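# Move six bottles from cart into fridge, close door

## Task

Move all six bottles off the cart and place each one standing upright inside the refrigerator, then close the refrigerator door completely. Any glass bottle dropping a long way counts as failure, as does swinging the door hard in either direction, and so does the robot toppling or being left leaning. At the end, release the gripper and back the robot away.

## Robot and tools

Robot: TidyBot++, a wheeled base (0.54 m long, 0.50 m wide, 0.38 m tall) on four powered casters, with a single seven-joint arm and a two-finger gripper. The shoulder sits 0.12 m ahead of base centre, 0.68 m above the floor. Arm segments: upper arm 0.42 m, forearm 0.31 m, hand 0.31 m. The arm begins folded, hand down, sticking out up to 0.08 m past the base front. A downward-pointing hand reaches at most about 0.94 m high, and only near the base. Cameras: base_camera (fixed on the base, 644x364) and wrist_camera (on the hand, looking along it, fisheye 644x476).

Frames: base frame has its origin on the floor below base centre, x forward, y left, z up, metres. The odometry frame is the base frame as it was when the scene began. hand_pose is the point between the finger pads; its z axis runs along the fingers, and the fingers close along its y axis.

Tools:
- move: one action. base is an object of relative offsets measured from where the base is when the command starts: translate_m (forward +, metres, -2 to 2), strafe_m (left +, metres, -2 to 2), rotate_rad (counter-clockwise from above +, radians, -6.3 to 6.3). joints is an object of absolute angle targets in radians by name: joint_1_rad (any angle; positive is clockwise from above, opposite to heading), joint_2_rad (-2.249 to 2.249, shoulder, 0 = upper arm vertical), joint_3_rad (any angle), joint_4_rad (-2.579 to 2.579, elbow, 0 = straight), joint_5_rad (any angle), joint_6_rad (-2.099 to 2.099, wrist), joint_7_rad (any angle, hand roll), plus gripper_pos (0 fully open to 1 fully closed; pad gap about 85 x (1 - gripper_pos) mm). Any-angle joints go the short way; send steps smaller than half a turn. target is one list of seven numbers, an absolute hand pose in the base frame: [x, y, z, qw, qx, qy, qz], metres then quaternion. With target, joints may only contain gripper_pos. speeds caps top speeds for this action: translate_m and strafe_m 0.05 to 0.5 m/s, rotate_rad 0.1 to 1.57 rad/s, gripper_pos; when translating and strafing together give the speed under one key only. cameras: list from base_camera, wrist_camera, all; [] gives none. blocking: true (default) returns when everything is at rest; false returns in about 0.5 s while motion continues. No action runs past 15 s; base moves give up after 14 s. Unknown keys make a call invalid; out-of-range values are refused.
- wait: seconds from 0 to 10, plus cameras; returns state and images, earlier if running moves finish.
- stop: brakes all running motions; braked ones read stopped and hold, possibly still pressing.
- zoom_image: camera (base_camera or wrist_camera) and region [x0, y0, x1, y1] in pixels, top-left origin, at most 504 by 504.
- read_manual: section "licences" only; no motion.
- finished_scene: scene = current scene number (1 to 2). Ends the scene irreversibly; the goal must hold without the robot.

Result lines: pictures lists image order; move reads done or the worst status; earlier move reports a non-blocking move. hand_pose is measured, hand_target is where the joint targets would put the hand. base_odometry (x, y, heading in rad, left +) counts wheel turns only, so slip looks like travel. base_tilt in degrees (forward, right). base_status, joint_status, hand_status: done, moving, off_target (rested away from target, may still push), stopped, contact_stop, time_out, not_followed, torque_fault, limit_stop_at_motor_heat. hand done means within 10 mm and 2 degrees. joint command not followed or pose unreachable means a safety check withheld arm targets (cause: follows). motor_effort is percent of maximum, peak in brackets. on_its_own notes uncommanded behaviour. ARM HIT flags a hard self or base hit. MOTOR HOT warns of heating. An uncommanded stop, a refusal or a torque fault cancels the remaining move/wait/finished_scene calls of that reply.

Practice: a target rarely lands exactly; correct by adding (wanted minus read hand_pose) to the previous target. To hold still after a target, resend hand_target, not hand_pose. Loads make the arm sag; never command a joint to its current reading while holding something. Poses low and forward close to the base can drive the arm into the base, which no check prevents. Unreachable poses wander up to 10 s then time_out. A closing gripper reading off_target means something is held; done at 1 means empty. When a held bottle touches a shelf, hand_pose stops dropping.

Avoid: dropping bottles from height, releasing them while moving, slamming the door, gripping hard on an object still resting on something, yanking or twisting with the gripper. Do not drive or turn the base while the arm is snagged above about 0.6 m, swing a stretched arm sideways, or reach far from folded over nearby furniture: the robot can tip; backing off or retracting the arm rights a slight lean. Driving the arm into things causes torque faults (limits 104.5 N m joints 1-4, 51.3 N m joints 5-7), which freeze the arm for 10 s. Long holding or stretched poses heat motors; at 75 °C the arm sags and pauses. Simulation time keeps running while you think. Faster completion is better.

Each tool is called in YAML: its name, and indented under it one key for each argument.

## Session

move:

Scene clock: 0.00 s.
base_odometry: x=+0.000 y=+0.000 heading=+0.000
base_tilt: forward=-0.2 right=+0.1
base_status: not commanded
joint_positions: joint_1_rad=-0.023 joint_2_rad=-0.348 joint_3_rad=+3.122 joint_4_rad=-2.536 joint_5_rad=-0.012 joint_6_rad=-0.848 joint_7_rad=+1.609 gripper_pos=+0.000
joint_status: not commanded
motor_effort: joint_1_rad=+0 joint_2_rad=-2 joint_3_rad=+1 joint_4_rad=+14 joint_5_rad=+1 joint_6_rad=+1 joint_7_rad=+0
hand_pose: x=+0.2640 y=+0.0094 z=+0.5856 quat_wxyz=(-0.001, +0.998, +0.036, +0.053) (m; base frame)
hand_target: x=+0.2646 y=+0.0094 z=+0.5860 quat_wxyz=(-0.001, +0.998, +0.036, +0.053) (m; base frame)
hand_status: not commanded
pictures: base_camera, wrist_camera

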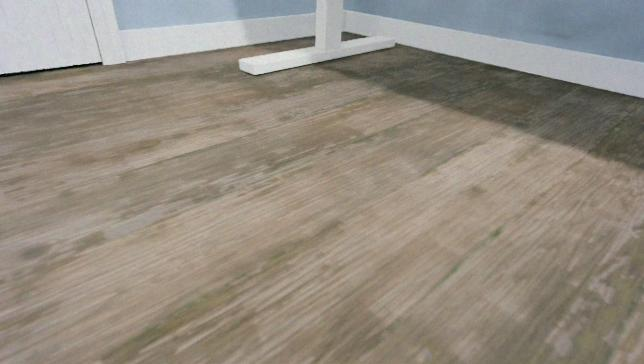

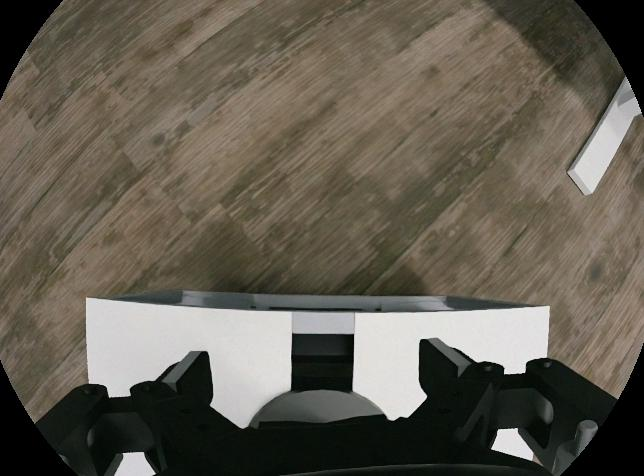

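move:
  joints: {"joint_1_rad": 0.0, "joint_2_rad": -0.35, "joint_3_rad": 3.14, "joint_4_rad": -2.2, "joint_5_rad": 0.0, "joint_6_rad": 0.1, "joint_7_rad": 1.57}

move:
  base: {"rotate_rad": 1.0}

move:
  base: {"rotate_rad": 1.0}

move:
  base: {"rotate_rad": 1.0}

move:
  base: {"rotate_rad": 1.0}

move:
  base: {"rotate_rad": 1.0}

Scene clock: 13.60 s.
move: done
base_odometry: x=+0.000 y=+0.000 heading=+0.000
base_tilt: forward=-0.2 right=+0.1
base_status: not commanded
joint_positions: joint_1_rad=-0.018 joint_2_rad=-0.348 joint_3_rad=+3.123 joint_4_rad=-2.223 joint_5_rad=-0.012 joint_6_rad=+0.056 joint_7_rad=+1.609 gripper_pos=+0.000
joint_status: all done
motor_effort: joint_1_rad=+0(1) joint_2_rad=-8(10) joint_3_rad=+1(2) joint_4_rad=+20(21) joint_5_rad=+1(2) joint_6_rad=+8(9) joint_7_rad=+0(1)
hand_pose: x=+0.5765 y=+0.0189 z=+0.9068 quat_wxyz=(+0.000, +0.789, +0.026, +0.614) (m; base frame)
hand_target: x=+0.5832 y=+0.0022 z=+0.9349 quat_wxyz=(-0.001, +0.768, +0.000, +0.641) (m; base frame)
hand_status: not commanded
pictures: base_camera, wrist_camera
camera_calibration:
wrist_camera: T_world_to_cam=[[-0.0150438, -0.999806, -0.0127347, 0.0380623], [-0.242273, 0.0160014, -0.970076, 1.07888], [0.970091, -0.0115083, -0.242467, -0.202216], [0, 0, 0, 1]] pos_world=[0.458123, 0.0184643, 0.998046]

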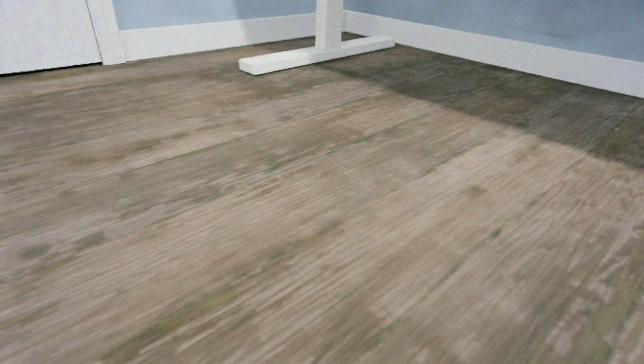

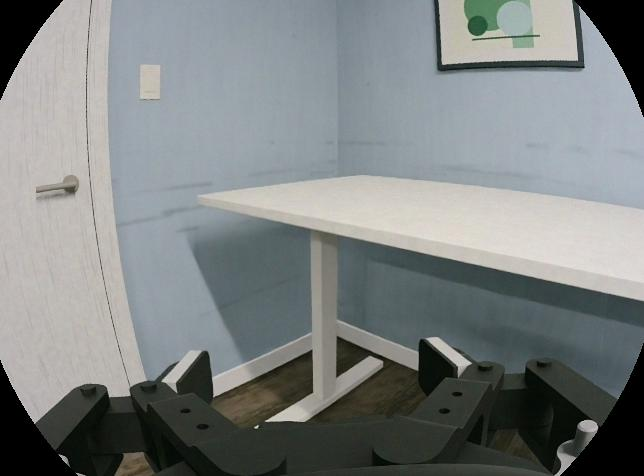

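Scene clock: 15.50 s.
move: done
base_odometry: x=+0.000 y=+0.000 heading=+0.999
base_tilt: forward=-0.2 right=+0.1
base_status: done
joint_positions: joint_1_rad=-0.011 joint_2_rad=-0.348 joint_3_rad=+3.131 joint_4_rad=-2.223 joint_5_rad=-0.012 joint_6_rad=+0.060 joint_7_rad=+1.609 gripper_pos=+0.000
joint_status: not commanded
motor_effort: joint_1_rad=+0(1) joint_2_rad=-9(10) joint_3_rad=+1(3) joint_4_rad=+20(21) joint_5_rad=+0(2) joint_6_rad=+9(9) joint_7_rad=+0(1)
hand_pose: x=+0.5771 y=+0.0112 z=+0.9078 quat_wxyz=(+0.004, +0.788, +0.019, +0.616) (m; base frame)
hand_target: x=+0.5832 y=+0.0022 z=+0.9349 quat_wxyz=(-0.001, +0.768, +0.000, +0.641) (m; base frame)
hand_status: not commanded
pictures: base_camera, wrist_camera
camera_calibration:
wrist_camera: T_world_to_cam=[[-0.0302987, -0.999418, -0.0156995, 0.0419463], [-0.238769, 0.0224889, -0.970816, 1.07875], [0.970604, -0.0256659, -0.239311, -0.205613], [0, 0, 0, 1]] pos_world=[0.458412, 0.0123848, 0.998723]

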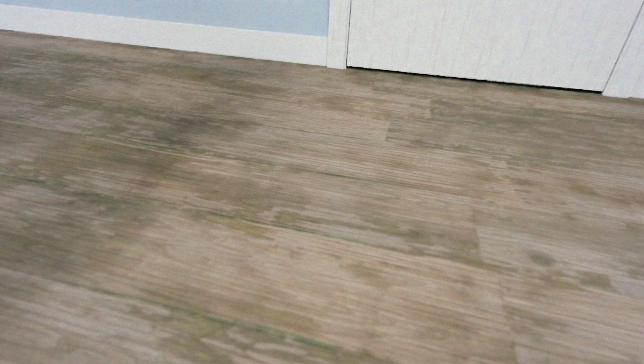

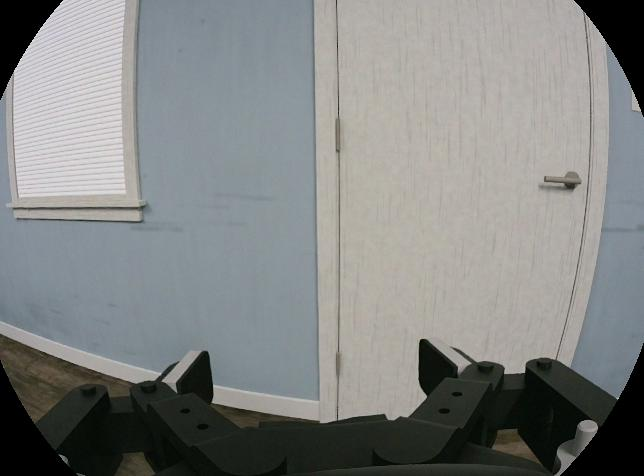

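Scene clock: 17.37 s.
move: done
base_odometry: x=+0.000 y=+0.000 heading=+1.998
base_tilt: forward=-0.2 right=+0.1
base_status: done
joint_positions: joint_1_rad=-0.009 joint_2_rad=-0.348 joint_3_rad=+3.133 joint_4_rad=-2.223 joint_5_rad=-0.012 joint_6_rad=+0.060 joint_7_rad=+1.609 gripper_pos=+0.000
joint_status: not commanded
motor_effort: joint_1_rad=+0(3) joint_2_rad=-9(11) joint_3_rad=+1(3) joint_4_rad=+20(21) joint_5_rad=+1(2) joint_6_rad=+9(9) joint_7_rad=+0(1)
hand_pose: x=+0.5772 y=+0.0092 z=+0.9080 quat_wxyz=(+0.005, +0.788, +0.018, +0.616) (m; base frame)
hand_target: x=+0.5832 y=+0.0022 z=+0.9349 quat_wxyz=(-0.001, +0.768, +0.000, +0.641) (m; base frame)
hand_status: not commanded
pictures: base_camera, wrist_camera
camera_calibration:
wrist_camera: T_world_to_cam=[[-0.0342988, -0.999275, -0.0165014, 0.0429758], [-0.238269, 0.0242111, -0.970897, 1.07873], [0.970593, -0.0293688, -0.238927, -0.206036], [0, 0, 0, 1]] pos_world=[0.458479, 0.0107764, 0.998816]

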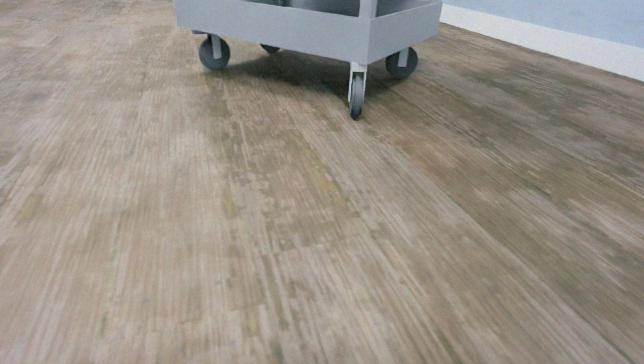

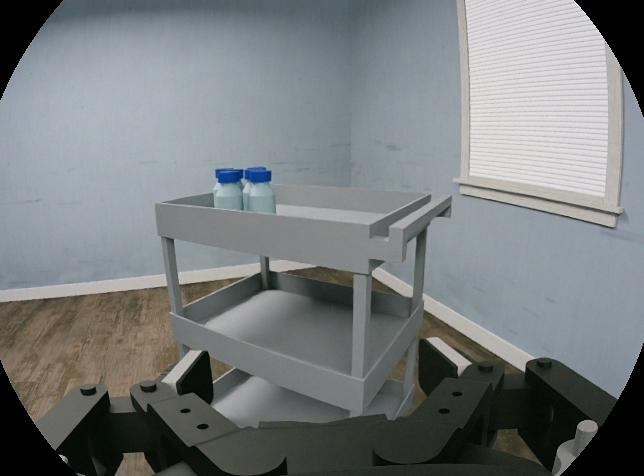

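Scene clock: 19.23 s.
move: done
base_odometry: x=+0.000 y=+0.000 heading=+2.997
base_tilt: forward=-0.2 right=+0.1
base_status: done
joint_positions: joint_1_rad=-0.008 joint_2_rad=-0.348 joint_3_rad=+3.135 joint_4_rad=-2.223 joint_5_rad=-0.012 joint_6_rad=+0.060 joint_7_rad=+1.609 gripper_pos=+0.000
joint_status: not commanded
motor_effort: joint_1_rad=+0(2) joint_2_rad=-9(10) joint_3_rad=+1(3) joint_4_rad=+20(21) joint_5_rad=+0(2) joint_6_rad=+9(9) joint_7_rad=+1(1)
hand_pose: x=+0.5773 y=+0.0081 z=+0.9080 quat_wxyz=(+0.005, +0.788, +0.016, +0.616) (m; base frame)
hand_target: x=+0.5832 y=+0.0022 z=+0.9349 quat_wxyz=(-0.001, +0.768, +0.000, +0.641) (m; base frame)
hand_status: not commanded
pictures: base_camera, wrist_camera
camera_calibration:
wrist_camera: T_world_to_cam=[[-0.0366535, -0.999184, -0.016971, 0.0435793], [-0.238037, 0.0252231, -0.970928, 1.07872], [0.970564, -0.0315482, -0.238767, -0.206215], [0, 0, 0, 1]] pos_world=[0.458517, 0.0098294, 0.998859]

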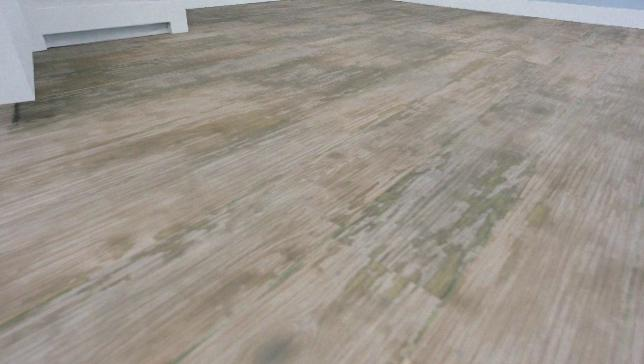

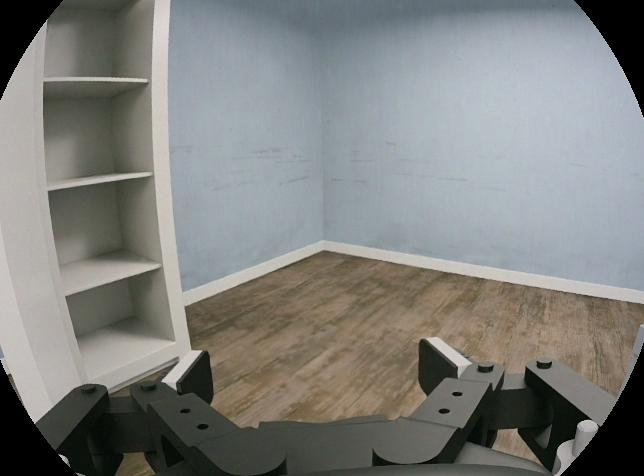

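Scene clock: 21.10 s.
move: done
base_odometry: x=+0.000 y=+0.000 heading=-2.287
base_tilt: forward=-0.2 right=+0.1
base_status: done
joint_positions: joint_1_rad=-0.007 joint_2_rad=-0.348 joint_3_rad=+3.136 joint_4_rad=-2.223 joint_5_rad=-0.012 joint_6_rad=+0.061 joint_7_rad=+1.609 gripper_pos=+0.000
joint_status: not commanded
motor_effort: joint_1_rad=+0(2) joint_2_rad=-9(10) joint_3_rad=+1(3) joint_4_rad=+20(21) joint_5_rad=+0(2) joint_6_rad=+9(9) joint_7_rad=+0(1)
hand_pose: x=+0.5773 y=+0.0073 z=+0.9081 quat_wxyz=(+0.005, +0.788, +0.016, +0.616) (m; base frame)
hand_target: x=+0.5832 y=+0.0022 z=+0.9349 quat_wxyz=(-0.001, +0.768, +0.000, +0.641) (m; base frame)
hand_status: not commanded
pictures: base_camera, wrist_camera
camera_calibration:
wrist_camera: T_world_to_cam=[[-0.038247, -0.999119, -0.0172602, 0.0439689], [-0.237821, 0.0258778, -0.970964, 1.07871], [0.970556, -0.0330316, -0.238601, -0.206396], [0, 0, 0, 1]] pos_world=[0.458539, 0.00919808, 0.998898]

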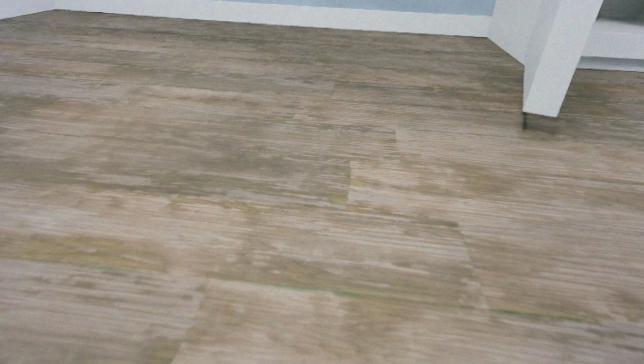

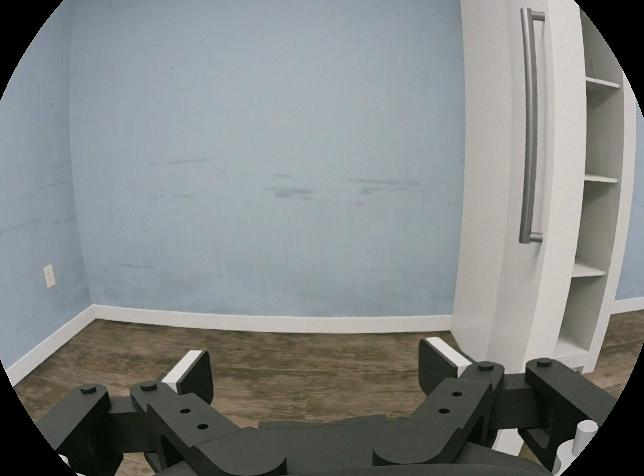

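Scene clock: 22.97 s.
move: done
base_odometry: x=+0.000 y=+0.000 heading=-1.288
base_tilt: forward=-0.2 right=+0.1
base_status: done
joint_positions: joint_1_rad=-0.006 joint_2_rad=-0.348 joint_3_rad=+3.136 joint_4_rad=-2.223 joint_5_rad=-0.012 joint_6_rad=+0.061 joint_7_rad=+1.609 gripper_pos=+0.000
joint_status: not commanded
motor_effort: joint_1_rad=+0(2) joint_2_rad=-9(10) joint_3_rad=+1(3) joint_4_rad=+20(21) joint_5_rad=+1(2) joint_6_rad=+8(9) joint_7_rad=+0(1)
hand_pose: x=+0.5773 y=+0.0067 z=+0.9081 quat_wxyz=(+0.006, +0.788, +0.015, +0.616) (m; base frame)
hand_target: x=+0.5832 y=+0.0022 z=+0.9349 quat_wxyz=(-0.001, +0.768, +0.000, +0.641) (m; base frame)
hand_status: not commanded
pictures: base_camera, wrist_camera
camera_calibration:
wrist_camera: T_world_to_cam=[[-0.0394181, -0.99907, -0.0174464, 0.0442371], [-0.237673, 0.0263333, -0.970988, 1.0787], [0.970545, -0.034128, -0.23849, -0.206515], [0, 0, 0, 1]] pos_world=[0.458554, 0.00874229, 0.998923]

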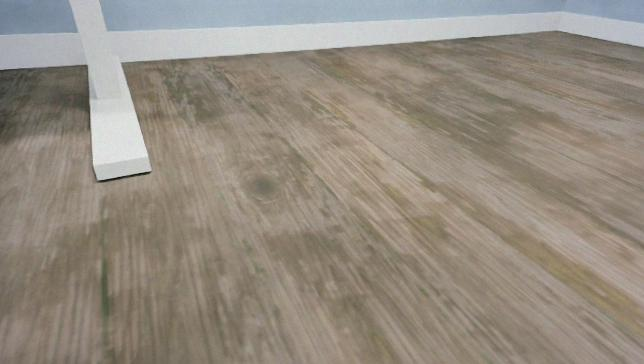

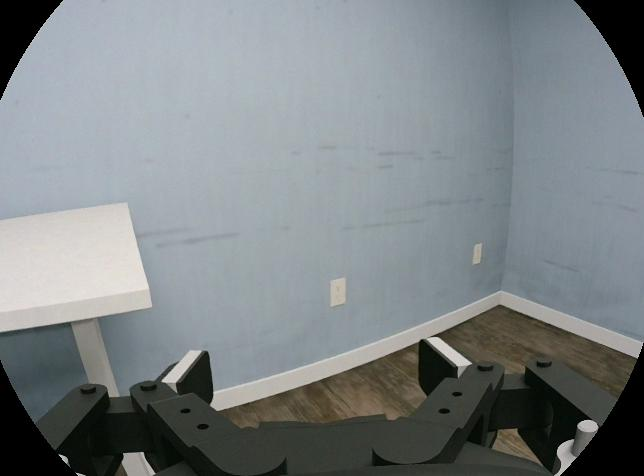

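move:
  base: {"rotate_rad": -1.45}

Scene clock: 30.67 s.
move: done
base_odometry: x=+0.000 y=+0.000 heading=-2.737
base_tilt: forward=-0.2 right=+0.1
base_status: done
joint_positions: joint_1_rad=-0.004 joint_2_rad=-0.348 joint_3_rad=+3.138 joint_4_rad=-2.223 joint_5_rad=-0.012 joint_6_rad=+0.061 joint_7_rad=+1.609 gripper_pos=+0.000
joint_status: not commanded
motor_effort: joint_1_rad=+0(2) joint_2_rad=-9(11) joint_3_rad=+1(3) joint_4_rad=+20(21) joint_5_rad=+1(2) joint_6_rad=+9(9) joint_7_rad=+0(1)
hand_pose: x=+0.5774 y=+0.0047 z=+0.9082 quat_wxyz=(+0.007, +0.788, +0.013, +0.616) (m; base frame)
hand_target: x=+0.5832 y=+0.0022 z=+0.9349 quat_wxyz=(-0.001, +0.768, +0.000, +0.641) (m; base frame)
hand_status: not commanded
pictures: base_camera, wrist_camera
camera_calibration:
wrist_camera: T_world_to_cam=[[-0.043434, -0.998891, -0.0181493, 0.0451985], [-0.237331, 0.0279626, -0.971026, 1.07868], [0.970457, -0.0378682, -0.238282, -0.206747], [0, 0, 0, 1]] pos_world=[0.458605, 0.00715665, 0.99898]

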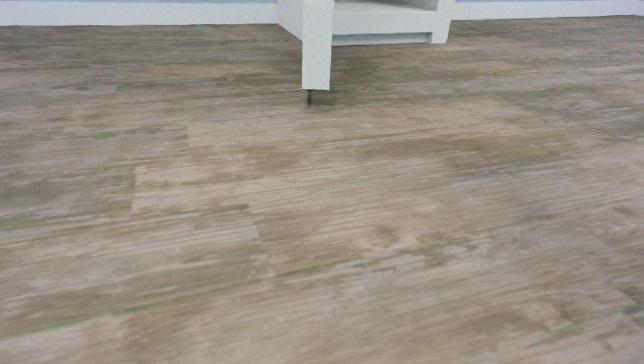

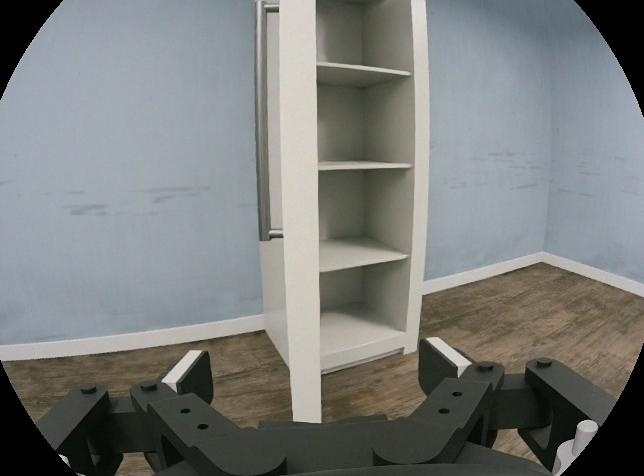

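zoom_image:
  camera: "base_camera"
  region: [220, 0, 500, 140]

zoom_image:
  camera: "wrist_camera"
  region: [220, 0, 460, 430]

Scaled by 1.800.

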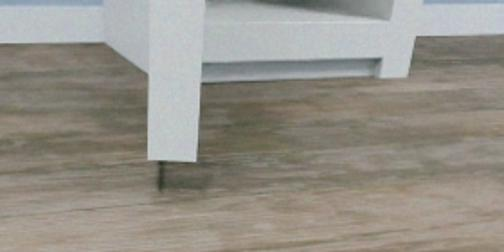

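Scaled by 1.172.

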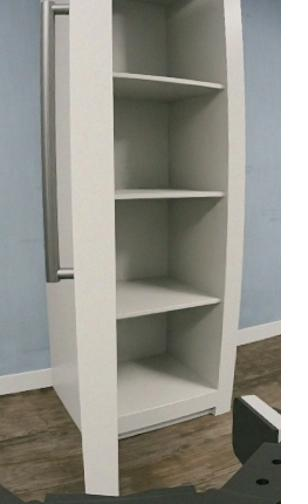

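move:
  base: {"translate_m": 0.604, "strafe_m": -0.3675, "rotate_rad": -1.946}
  joints: {"joint_1_rad": 0.0, "joint_2_rad": -0.35, "joint_3_rad": 3.14, "joint_4_rad": -2.0, "joint_5_rad": 0.0, "joint_6_rad": -0.4, "joint_7_rad": 1.57}

Scene clock: 150.13 s.
move: done
base_odometry: x=-0.700 y=+0.100 heading=+1.599
base_tilt: forward=-0.2 right=+0.1
base_status: done
joint_positions: joint_1_rad=-0.004 joint_2_rad=-0.349 joint_3_rad=+3.137 joint_4_rad=-2.031 joint_5_rad=-0.012 joint_6_rad=-0.356 joint_7_rad=+1.609 gripper_pos=+0.000
joint_status: all done
motor_effort: joint_1_rad=+0(2) joint_2_rad=-9(11) joint_3_rad=+1(4) joint_4_rad=+21(22) joint_5_rad=+1(2) joint_6_rad=+8(10) joint_7_rad=+1(1)
hand_pose: x=+0.5653 y=+0.0064 z=+0.9024 quat_wxyz=(+0.004, +0.851, +0.016, +0.524) (m; base frame)
hand_target: x=+0.5643 y=+0.0022 z=+0.9086 quat_wxyz=(+0.000, +0.855, +0.000, +0.519) (m; base frame)
hand_status: not commanded
pictures: base_camera, wrist_camera
camera_calibration:
wrist_camera: T_world_to_cam=[[-0.0411607, -0.999123, -0.00771493, 0.0356359], [-0.446909, 0.0253161, -0.894221, 1.11931], [0.893632, -0.0333589, -0.447559, 0.0358713], [0, 0, 0, 1]] pos_world=[0.469641, 0.00846471, 1.01724]

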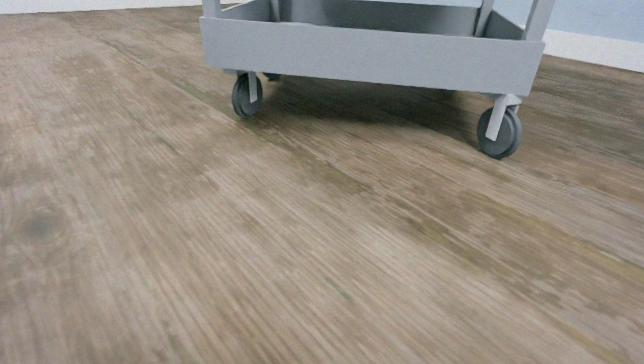

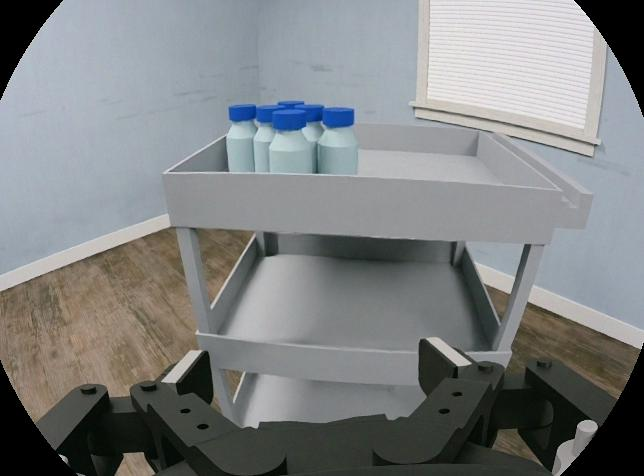

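zoom_image:
  camera: "wrist_camera"
  region: [150, 80, 400, 260]

Scaled by 2.016.

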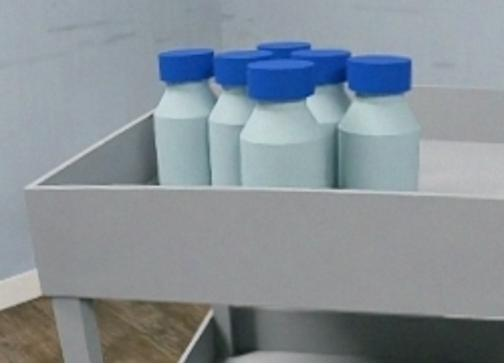

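move:
  base: {"translate_m": 0.22, "strafe_m": 0.0, "rotate_rad": -0.176}
  joints: {"joint_1_rad": 0.0, "joint_2_rad": -0.1, "joint_3_rad": 3.14, "joint_4_rad": -1.2, "joint_5_rad": 0.0, "joint_6_rad": -1.2, "joint_7_rad": 1.57}

Scene clock: 185.03 s.
move: done
base_odometry: x=-0.706 y=+0.320 heading=+1.421
base_tilt: forward=-0.2 right=+0.1
base_status: done
joint_positions: joint_1_rad=-0.003 joint_2_rad=-0.118 joint_3_rad=+3.139 joint_4_rad=-1.230 joint_5_rad=-0.012 joint_6_rad=-1.155 joint_7_rad=+1.609 gripper_pos=+0.000
joint_status: all done
motor_effort: joint_1_rad=+0(2) joint_2_rad=-16(18) joint_3_rad=+0(3) joint_4_rad=+18(23) joint_5_rad=+1(2) joint_6_rad=+7(9) joint_7_rad=+0(2)
hand_pose: x=+0.5902 y=+0.0072 z=+1.0391 quat_wxyz=(+0.001, +0.906, +0.020, +0.423) (m; base frame)
hand_target: x=+0.5893 y=+0.0022 z=+1.0356 quat_wxyz=(+0.000, +0.913, +0.000, +0.408) (m; base frame)
hand_status: not commanded
pictures: base_camera, wrist_camera
camera_calibration:
wrist_camera: T_world_to_cam=[[-0.0356527, -0.99936, 0.00306982, 0.0239963], [-0.638834, 0.0204283, -0.769073, 1.23589], [0.768518, -0.0293807, -0.639153, 0.347728], [0, 0, 0, 1]] pos_world=[0.523146, 0.00895031, 1.17267]

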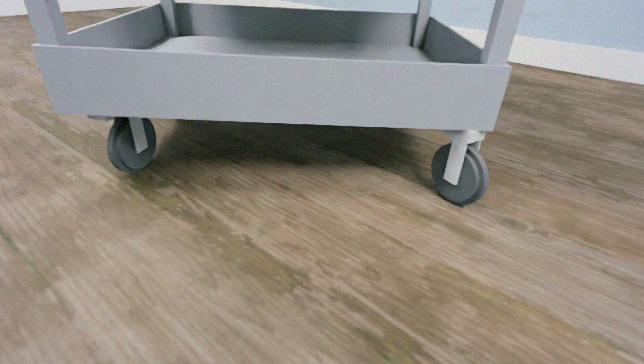

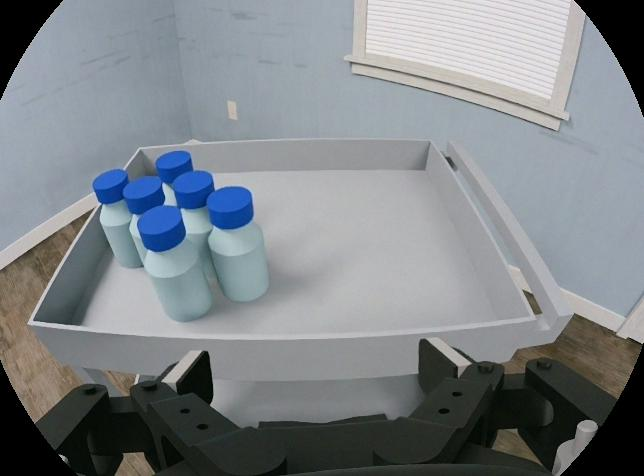

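zoom_image:
  camera: "wrist_camera"
  region: [20, 120, 320, 360]

Scaled by 1.680.

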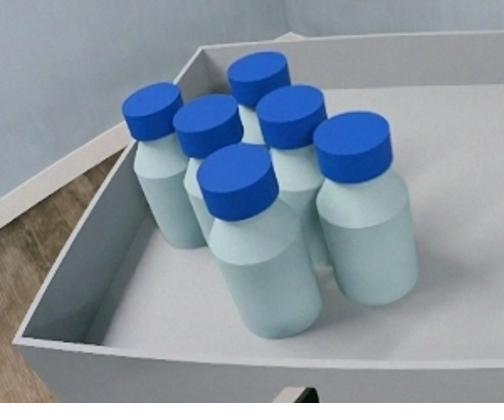

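move:
  base: {"translate_m": 0.1, "strafe_m": 0.1}
  joints: {"joint_1_rad": -0.15, "joint_2_rad": 0.178, "joint_3_rad": 3.14, "joint_4_rad": -1.286, "joint_5_rad": 0.0, "joint_6_rad": -0.634, "joint_7_rad": 1.57, "gripper_pos": 0.1}

Scene clock: 467.53 s.
move: done
base_odometry: x=-0.790 y=+0.435 heading=+1.421
base_tilt: forward=-0.2 right=+0.1
base_status: done
joint_positions: joint_1_rad=-0.142 joint_2_rad=+0.175 joint_3_rad=+3.140 joint_4_rad=-1.284 joint_5_rad=-0.012 joint_6_rad=-0.677 joint_7_rad=+1.609 gripper_pos=+0.100
joint_status: all done
motor_effort: joint_1_rad=+0(3) joint_2_rad=-29(37) joint_3_rad=+0(3) joint_4_rad=+20(23) joint_5_rad=+1(3) joint_6_rad=+7(9) joint_7_rad=+0(1)
hand_pose: x=+0.7602 y=+0.0964 z=+0.9646 quat_wxyz=(-0.031, +0.873, +0.077, +0.481) (m; base frame)
hand_target: x=+0.7674 y=+0.1003 z=+0.9728 quat_wxyz=(-0.038, +0.864, +0.065, +0.497) (m; base frame)
hand_status: not commanded
pictures: base_camera, wrist_camera
camera_calibration:
wrist_camera: T_world_to_cam=[[0.0976255, -0.995212, -0.00479209, 0.025305], [-0.530974, -0.0480123, -0.846027, 1.28418], [0.841746, 0.0851383, -0.533119, 0.0031533], [0, 0, 0, 1]] pos_world=[0.676742, 0.0865718, 1.08825]

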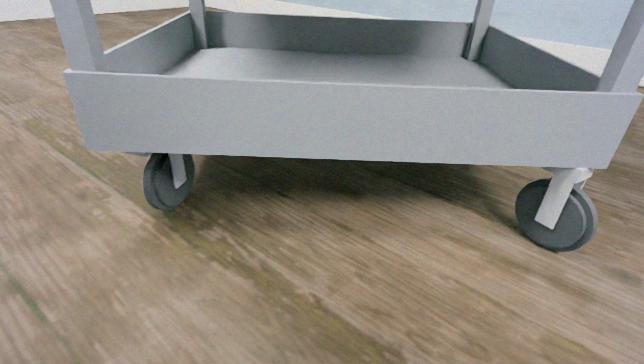

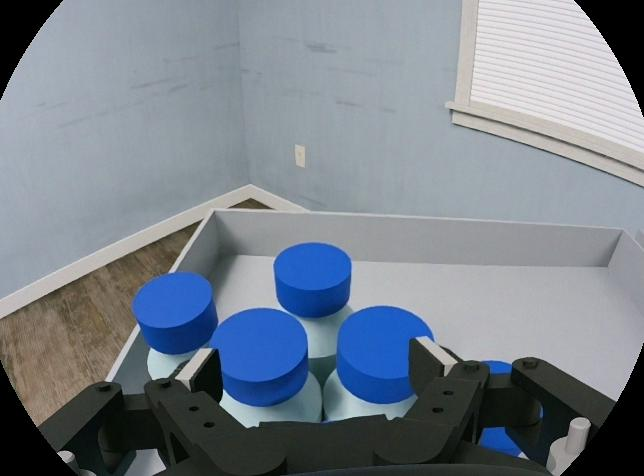

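move:
  joints: {"joint_1_rad": -0.15, "joint_2_rad": -0.13, "joint_4_rad": -1.535, "joint_6_rad": -0.735, "joint_7_rad": 1.53, "gripper_pos": 0.1}

Scene clock: 494.93 s.
move: done
base_odometry: x=-0.790 y=+0.435 heading=+1.421
base_tilt: forward=-0.2 right=+0.1
base_status: not commanded
joint_positions: joint_1_rad=-0.142 joint_2_rad=-0.134 joint_3_rad=+3.140 joint_4_rad=-1.518 joint_5_rad=-0.012 joint_6_rad=-0.694 joint_7_rad=+1.583 gripper_pos=+0.100
joint_status: all done
motor_effort: joint_1_rad=+0(1) joint_2_rad=-17(30) joint_3_rad=+0(1) joint_4_rad=+20(21) joint_5_rad=+1(1) joint_6_rad=+8(9) joint_7_rad=+0(1)
hand_pose: x=+0.6379 y=+0.0789 z=+1.0062 quat_wxyz=(-0.039, +0.859, +0.065, +0.506) (m; base frame)
hand_target: x=+0.6305 y=+0.0796 z=+0.9831 quat_wxyz=(-0.046, +0.876, +0.049, +0.478) (m; base frame)
hand_status: not commanded
pictures: base_camera, wrist_camera
camera_calibration:
wrist_camera: T_world_to_cam=[[0.0853626, -0.995904, -0.0298045, 0.0531123], [-0.48467, -0.0153698, -0.874562, 1.25024], [0.870522, 0.0891003, -0.483997, 0.061619], [0, 0, 0, 1]] pos_world=[0.547779, 0.0666204, 1.12482]

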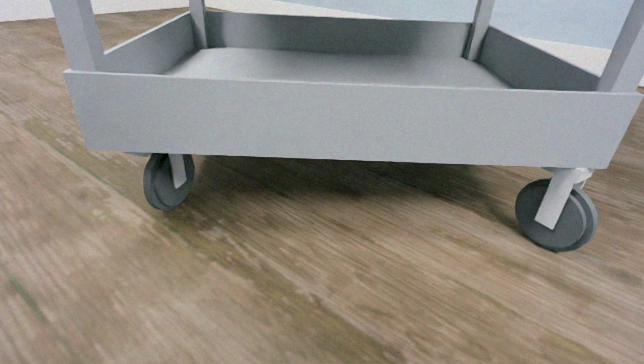

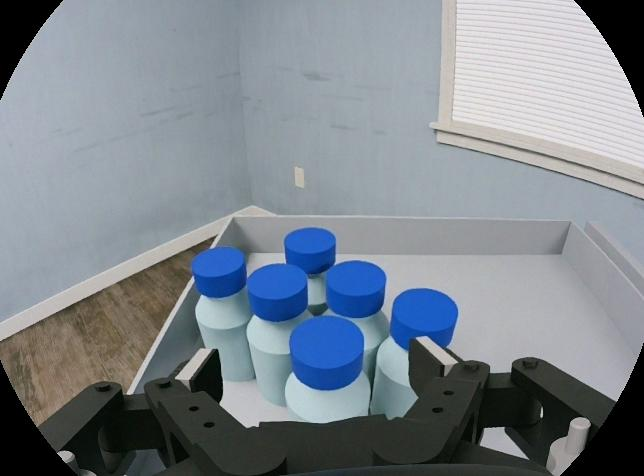

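move:
  joints: {"joint_1_rad": -0.116, "joint_2_rad": -0.083, "joint_4_rad": -1.803, "joint_6_rad": -0.352, "joint_7_rad": 1.53, "gripper_pos": 0.1}

Scene clock: 522.87 s.
move: done
base_odometry: x=-0.790 y=+0.435 heading=+1.421
base_tilt: forward=-0.2 right=+0.1
base_status: not commanded
joint_positions: joint_1_rad=-0.133 joint_2_rad=-0.093 joint_3_rad=+3.140 joint_4_rad=-1.791 joint_5_rad=-0.012 joint_6_rad=-0.394 joint_7_rad=+1.582 gripper_pos=+0.100
joint_status: all done
motor_effort: joint_1_rad=+0(1) joint_2_rad=-19(21) joint_3_rad=+1(1) joint_4_rad=+20(22) joint_5_rad=+1(2) joint_6_rad=+8(9) joint_7_rad=+0(2)
hand_pose: x=+0.6561 y=+0.0760 z=+0.9057 quat_wxyz=(-0.036, +0.863, +0.060, +0.500) (m; base frame)
hand_target: x=+0.6640 y=+0.0658 z=+0.9048 quat_wxyz=(-0.040, +0.860, +0.033, +0.508) (m; base frame)
hand_status: not commanded
pictures: base_camera, wrist_camera
camera_calibration:
wrist_camera: T_world_to_cam=[[0.0728229, -0.996905, -0.0296195, 0.0537814], [-0.497766, -0.0105941, -0.867247, 1.17275], [0.864249, 0.077899, -0.496997, 0.0141383], [0, 0, 0, 1]] pos_world=[0.567619, 0.0649378, 1.02568]

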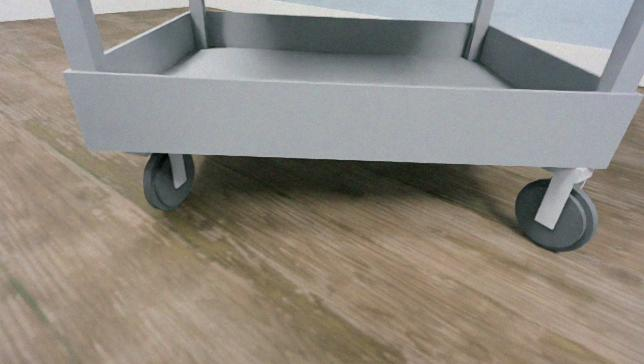

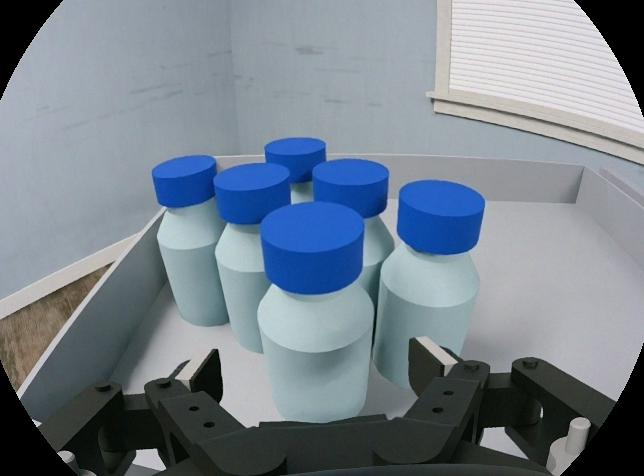

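move:
  joints: {"joint_2_rad": 0.130, "joint_4_rad": -1.545}

Scene clock: 542.33 s.
move: done
base_odometry: x=-0.790 y=+0.435 heading=+1.421
base_tilt: forward=-0.2 right=+0.1
base_status: not commanded
joint_positions: joint_1_rad=-0.133 joint_2_rad=+0.119 joint_3_rad=+3.140 joint_4_rad=-1.578 joint_5_rad=-0.012 joint_6_rad=-0.389 joint_7_rad=+1.582 gripper_pos=+0.100
joint_status: all done
motor_effort: joint_1_rad=-1(1) joint_2_rad=-26(29) joint_3_rad=+1(1) joint_4_rad=+20(22) joint_5_rad=+1(2) joint_6_rad=+8(9) joint_7_rad=+0(1)
hand_pose: x=+0.7455 y=+0.0881 z=+0.9068 quat_wxyz=(-0.036, +0.862, +0.060, +0.503) (m; base frame)
hand_target: x=+0.7610 y=+0.0772 z=+0.9292 quat_wxyz=(-0.042, +0.848, +0.033, +0.527) (m; base frame)
hand_status: not commanded
pictures: base_camera, wrist_camera
camera_calibration:
wrist_camera: T_world_to_cam=[[0.0728964, -0.99687, -0.0305846, 0.0601446], [-0.491784, -0.00924916, -0.870668, 1.21686], [0.867661, 0.0785096, -0.490919, -0.071604], [0, 0, 0, 1]] pos_world=[0.656177, 0.076833, 1.02617]

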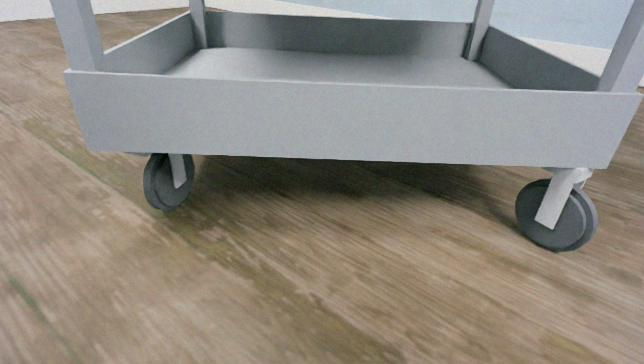

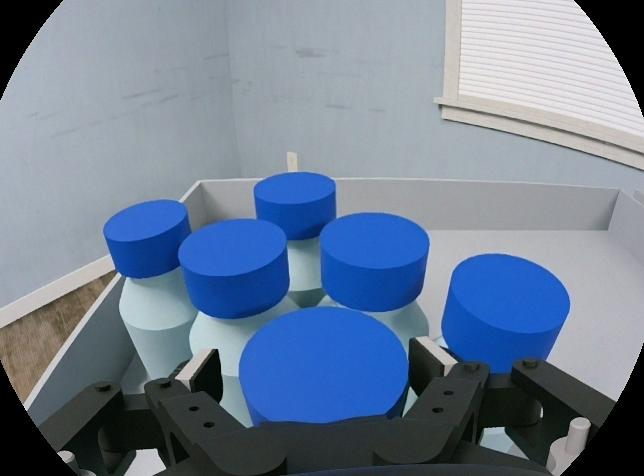

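move:
  joints: {"gripper_pos": 0.6}

Scene clock: 556.97 s.
move: off_target
base_odometry: x=-0.790 y=+0.434 heading=+1.421
base_tilt: forward=-0.2 right=+0.1
base_status: not commanded
joint_positions: joint_1_rad=-0.133 joint_2_rad=+0.119 joint_3_rad=+3.140 joint_4_rad=-1.577 joint_5_rad=-0.012 joint_6_rad=-0.388 joint_7_rad=+1.580 gripper_pos=+0.422
joint_status: gripper_pos off_target (ended at +0.422, target +0.600)
motor_effort: joint_1_rad=+0(1) joint_2_rad=-27(28) joint_3_rad=+1(1) joint_4_rad=+21(22) joint_5_rad=+1(2) joint_6_rad=+9(9) joint_7_rad=+0(1)
hand_pose: x=+0.7459 y=+0.0876 z=+0.9074 quat_wxyz=(-0.036, +0.862, +0.059, +0.503) (m; base frame)
hand_target: x=+0.7610 y=+0.0772 z=+0.9292 quat_wxyz=(-0.042, +0.848, +0.033, +0.527) (m; base frame)
hand_status: not commanded
pictures: base_camera, wrist_camera
camera_calibration:
wrist_camera: T_world_to_cam=[[0.0712666, -0.996943, -0.0320298, 0.0621551], [-0.490992, -0.0071108, -0.871135, 1.21717], [0.868244, 0.0778092, -0.489998, -0.0728195], [0, 0, 0, 1]] pos_world=[0.656414, 0.0762862, 1.02662]

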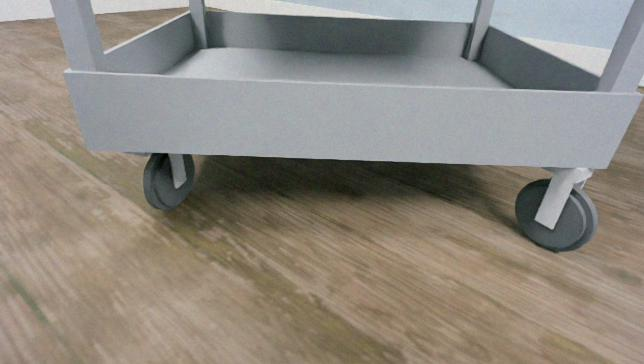

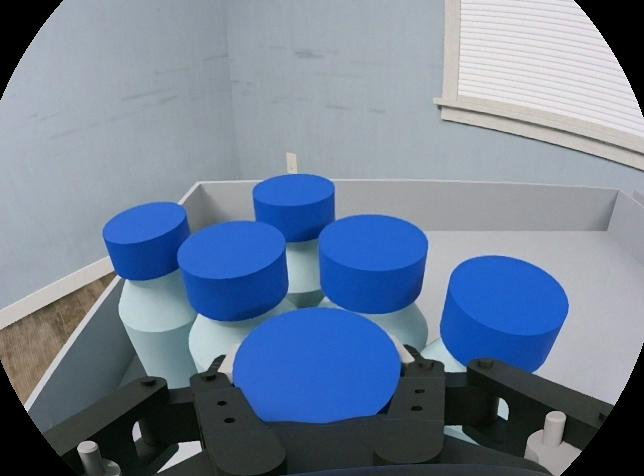

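move:
  joints: {"joint_2_rad": 0.145, "joint_4_rad": -1.158, "joint_6_rad": -0.814}

Scene clock: 569.67 s.
move: off_target
base_odometry: x=-0.790 y=+0.434 heading=+1.421
base_tilt: forward=-0.2 right=+0.1
base_status: not commanded
joint_positions: joint_1_rad=-0.133 joint_2_rad=+0.150 joint_3_rad=+3.140 joint_4_rad=-1.208 joint_5_rad=-0.012 joint_6_rad=-0.785 joint_7_rad=+1.580 gripper_pos=+0.422
joint_status: joint_4_rad off_target (ended at -1.208, target -1.158); the others done
motor_effort: joint_1_rad=+0(1) joint_2_rad=-31(35) joint_3_rad=+0(1) joint_4_rad=+24(25) joint_5_rad=+0(2) joint_6_rad=+10(13) joint_7_rad=+0(1)
hand_pose: x=+0.7446 y=+0.0885 z=+0.9958 quat_wxyz=(-0.036, +0.876, +0.061, +0.478) (m; base frame)
hand_target: x=+0.7444 y=+0.0752 z=+1.0196 quat_wxyz=(-0.039, +0.871, +0.033, +0.489) (m; base frame)
hand_status: not commanded
pictures: base_camera, wrist_camera
camera_calibration:
wrist_camera: T_world_to_cam=[[0.0740998, -0.99685, -0.0282875, 0.0602087], [-0.540484, -0.0163057, -0.841196, 1.30138], [0.838085, 0.0776214, -0.539989, 0.0438129], [0, 0, 0, 1]] pos_world=[0.662197, 0.0778382, 1.12008]

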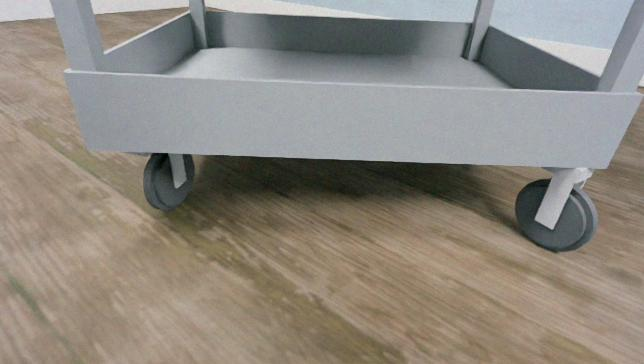

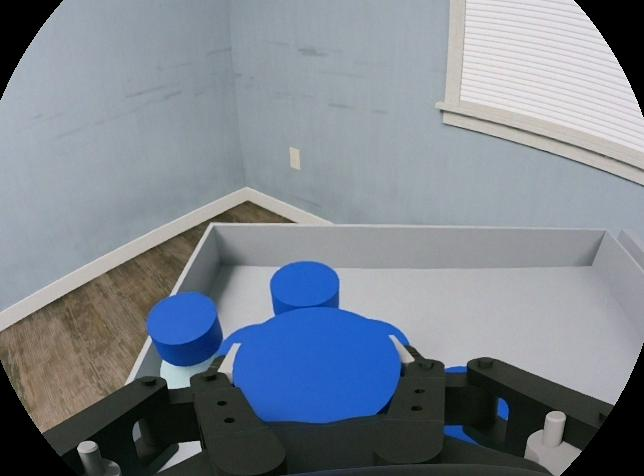

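move:
  joints: {"joint_2_rad": -0.237, "joint_4_rad": -1.329, "joint_6_rad": -1.03}
  blocking: false
  cameras: []

move:
  base: {"translate_m": -0.492, "strafe_m": 0.423, "rotate_rad": 2.435}
  joints: {"joint_1_rad": 0.01}

Scene clock: 591.67 s.
move: moving
base_odometry: x=-0.790 y=+0.434 heading=+1.421
base_tilt: forward=-0.2 right=+0.1
base_status: not commanded
joint_positions: joint_1_rad=-0.133 joint_2_rad=+0.074 joint_3_rad=+3.140 joint_4_rad=-1.229 joint_5_rad=-0.012 joint_6_rad=-0.850 joint_7_rad=+1.580 gripper_pos=+0.422
joint_status: joint_2_rad moving; joint_4_rad moving; joint_6_rad moving
motor_effort: joint_1_rad=+0(0) joint_2_rad=-32(34) joint_3_rad=+1(1) joint_4_rad=+24(25) joint_5_rad=+0(1) joint_6_rad=+9(11) joint_7_rad=+1(1)
hand_pose: x=+0.7074 y=+0.0837 z=+1.0132 quat_wxyz=(-0.035, +0.878, +0.062, +0.473) (m; base frame)
hand_target: x=+0.6818 y=+0.0678 z=+1.0456 quat_wxyz=(-0.039, +0.871, +0.033, +0.488) (m; base frame)
hand_status: not commanded
pictures: none
No camera images: "cameras" was empty.

Scene clock: 595.07 s.
move: done
base_odometry: x=-1.282 y=+0.011 heading=-2.428
base_tilt: forward=-0.2 right=+0.1
base_status: done
joint_positions: joint_1_rad=-0.001 joint_2_rad=-0.219 joint_3_rad=+3.138 joint_4_rad=-1.333 joint_5_rad=-0.012 joint_6_rad=-1.003 joint_7_rad=+1.580 gripper_pos=+0.422
joint_status: all done
motor_effort: joint_1_rad=+0(4) joint_2_rad=-14(31) joint_3_rad=+1(4) joint_4_rad=+22(24) joint_5_rad=+0(2) joint_6_rad=+10(11) joint_7_rad=+0(1)
hand_pose: x=+0.5758 y=+0.0071 z=+1.0692 quat_wxyz=(-0.004, +0.872, +0.006, +0.490) (m; base frame)
hand_target: x=+0.5644 y=-0.0023 z=+1.0726 quat_wxyz=(-0.008, +0.873, -0.021, +0.488) (m; base frame)
hand_status: not commanded
pictures: base_camera, wrist_camera
camera_calibration:
wrist_camera: T_world_to_cam=[[-0.0519441, -0.998265, -0.0277443, 0.0656674], [-0.516956, 0.0506485, -0.854512, 1.27076], [0.854434, -0.0300443, -0.51869, 0.199819], [0, 0, 0, 1]] pos_world=[0.489607, 0.00719455, 1.19135]

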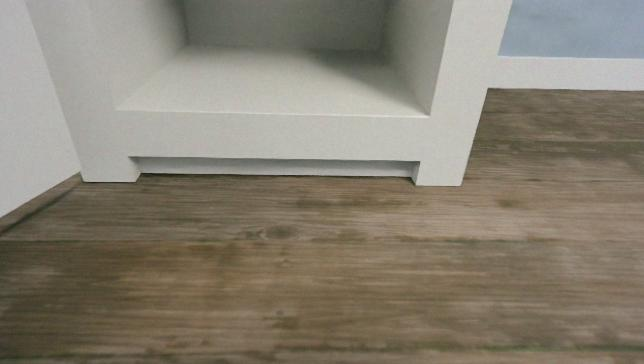

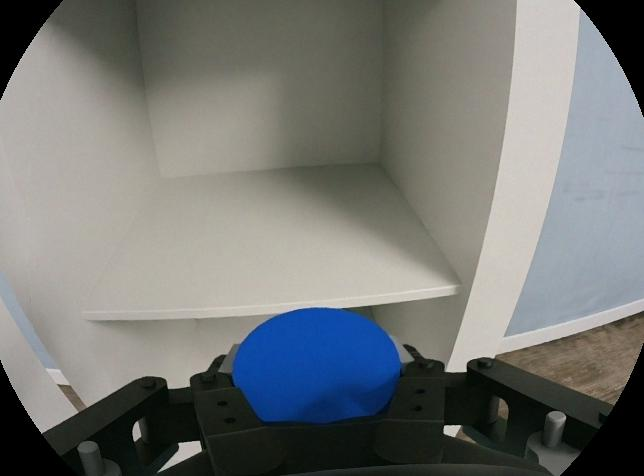

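move:
  base: {"translate_m": 0.273, "strafe_m": -0.03, "rotate_rad": 0.057}

Scene clock: 652.00 s.
move: done
base_odometry: x=-1.508 y=-0.145 heading=-2.370
base_tilt: forward=-0.2 right=+0.1
base_status: done
joint_positions: joint_1_rad=+0.002 joint_2_rad=-0.217 joint_3_rad=+3.134 joint_4_rad=-1.337 joint_5_rad=-0.012 joint_6_rad=-1.008 joint_7_rad=+1.580 gripper_pos=+0.422
joint_status: not commanded
motor_effort: joint_1_rad=+0(2) joint_2_rad=-15(19) joint_3_rad=+1(4) joint_4_rad=+22(23) joint_5_rad=+0(2) joint_6_rad=+10(11) joint_7_rad=+0(1)
hand_pose: x=+0.5754 y=+0.0073 z=+1.0655 quat_wxyz=(-0.004, +0.874, +0.006, +0.486) (m; base frame)
hand_target: x=+0.5644 y=-0.0023 z=+1.0726 quat_wxyz=(-0.008, +0.873, -0.021, +0.488) (m; base frame)
hand_status: not commanded
pictures: base_camera, wrist_camera
camera_calibration:
wrist_camera: T_world_to_cam=[[-0.05232, -0.998279, -0.0264994, 0.0646352], [-0.524665, 0.0500568, -0.849836, 1.2669], [0.849699, -0.0305601, -0.526381, 0.209182], [0, 0, 0, 1]] pos_world=[0.490339, 0.00749956, 1.18848]

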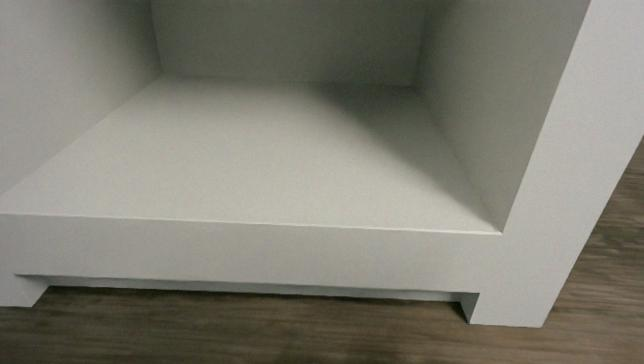

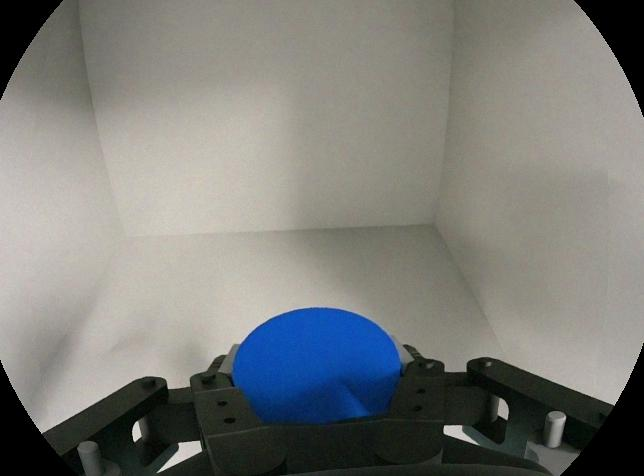

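move:
  joints: {"joint_1_rad": -0.30, "joint_2_rad": 0.288, "joint_4_rad": -0.805, "joint_6_rad": -0.935}

Scene clock: 670.60 s.
move: off_target
base_odometry: x=-1.508 y=-0.145 heading=-2.370
base_tilt: forward=-0.2 right=+0.1
base_status: not commanded
joint_positions: joint_1_rad=-0.286 joint_2_rad=+0.303 joint_3_rad=+3.134 joint_4_rad=-0.857 joint_5_rad=-0.012 joint_6_rad=-0.988 joint_7_rad=+1.580 gripper_pos=+0.422
joint_status: joint_4_rad off_target (ended at -0.857, target -0.805); the others done
motor_effort: joint_1_rad=+0(2) joint_2_rad=-36(40) joint_3_rad=+0(1) joint_4_rad=+22(23) joint_5_rad=+0(2) joint_6_rad=+10(12) joint_7_rad=-1(1)
hand_pose: x=+0.7638 y=+0.1986 z=+1.0388 quat_wxyz=(-0.074, +0.869, +0.132, +0.471) (m; base frame)
hand_target: x=+0.7660 y=+0.2025 z=+1.0924 quat_wxyz=(-0.090, +0.842, +0.110, +0.521) (m; base frame)
hand_status: not commanded
pictures: base_camera, wrist_camera
camera_calibration:
wrist_camera: T_world_to_cam=[[0.232961, -0.972049, -0.0291693, 0.0444127], [-0.535722, -0.103242, -0.838059, 1.36009], [0.811623, 0.210862, -0.544799, 0.0411364], [0, 0, 0, 1]] pos_world=[0.684896, 0.174916, 1.16354]

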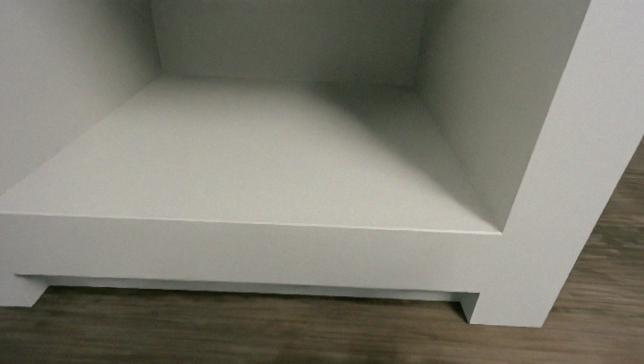

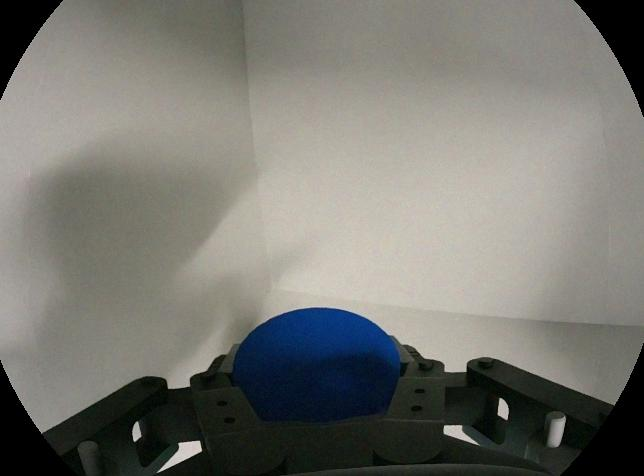

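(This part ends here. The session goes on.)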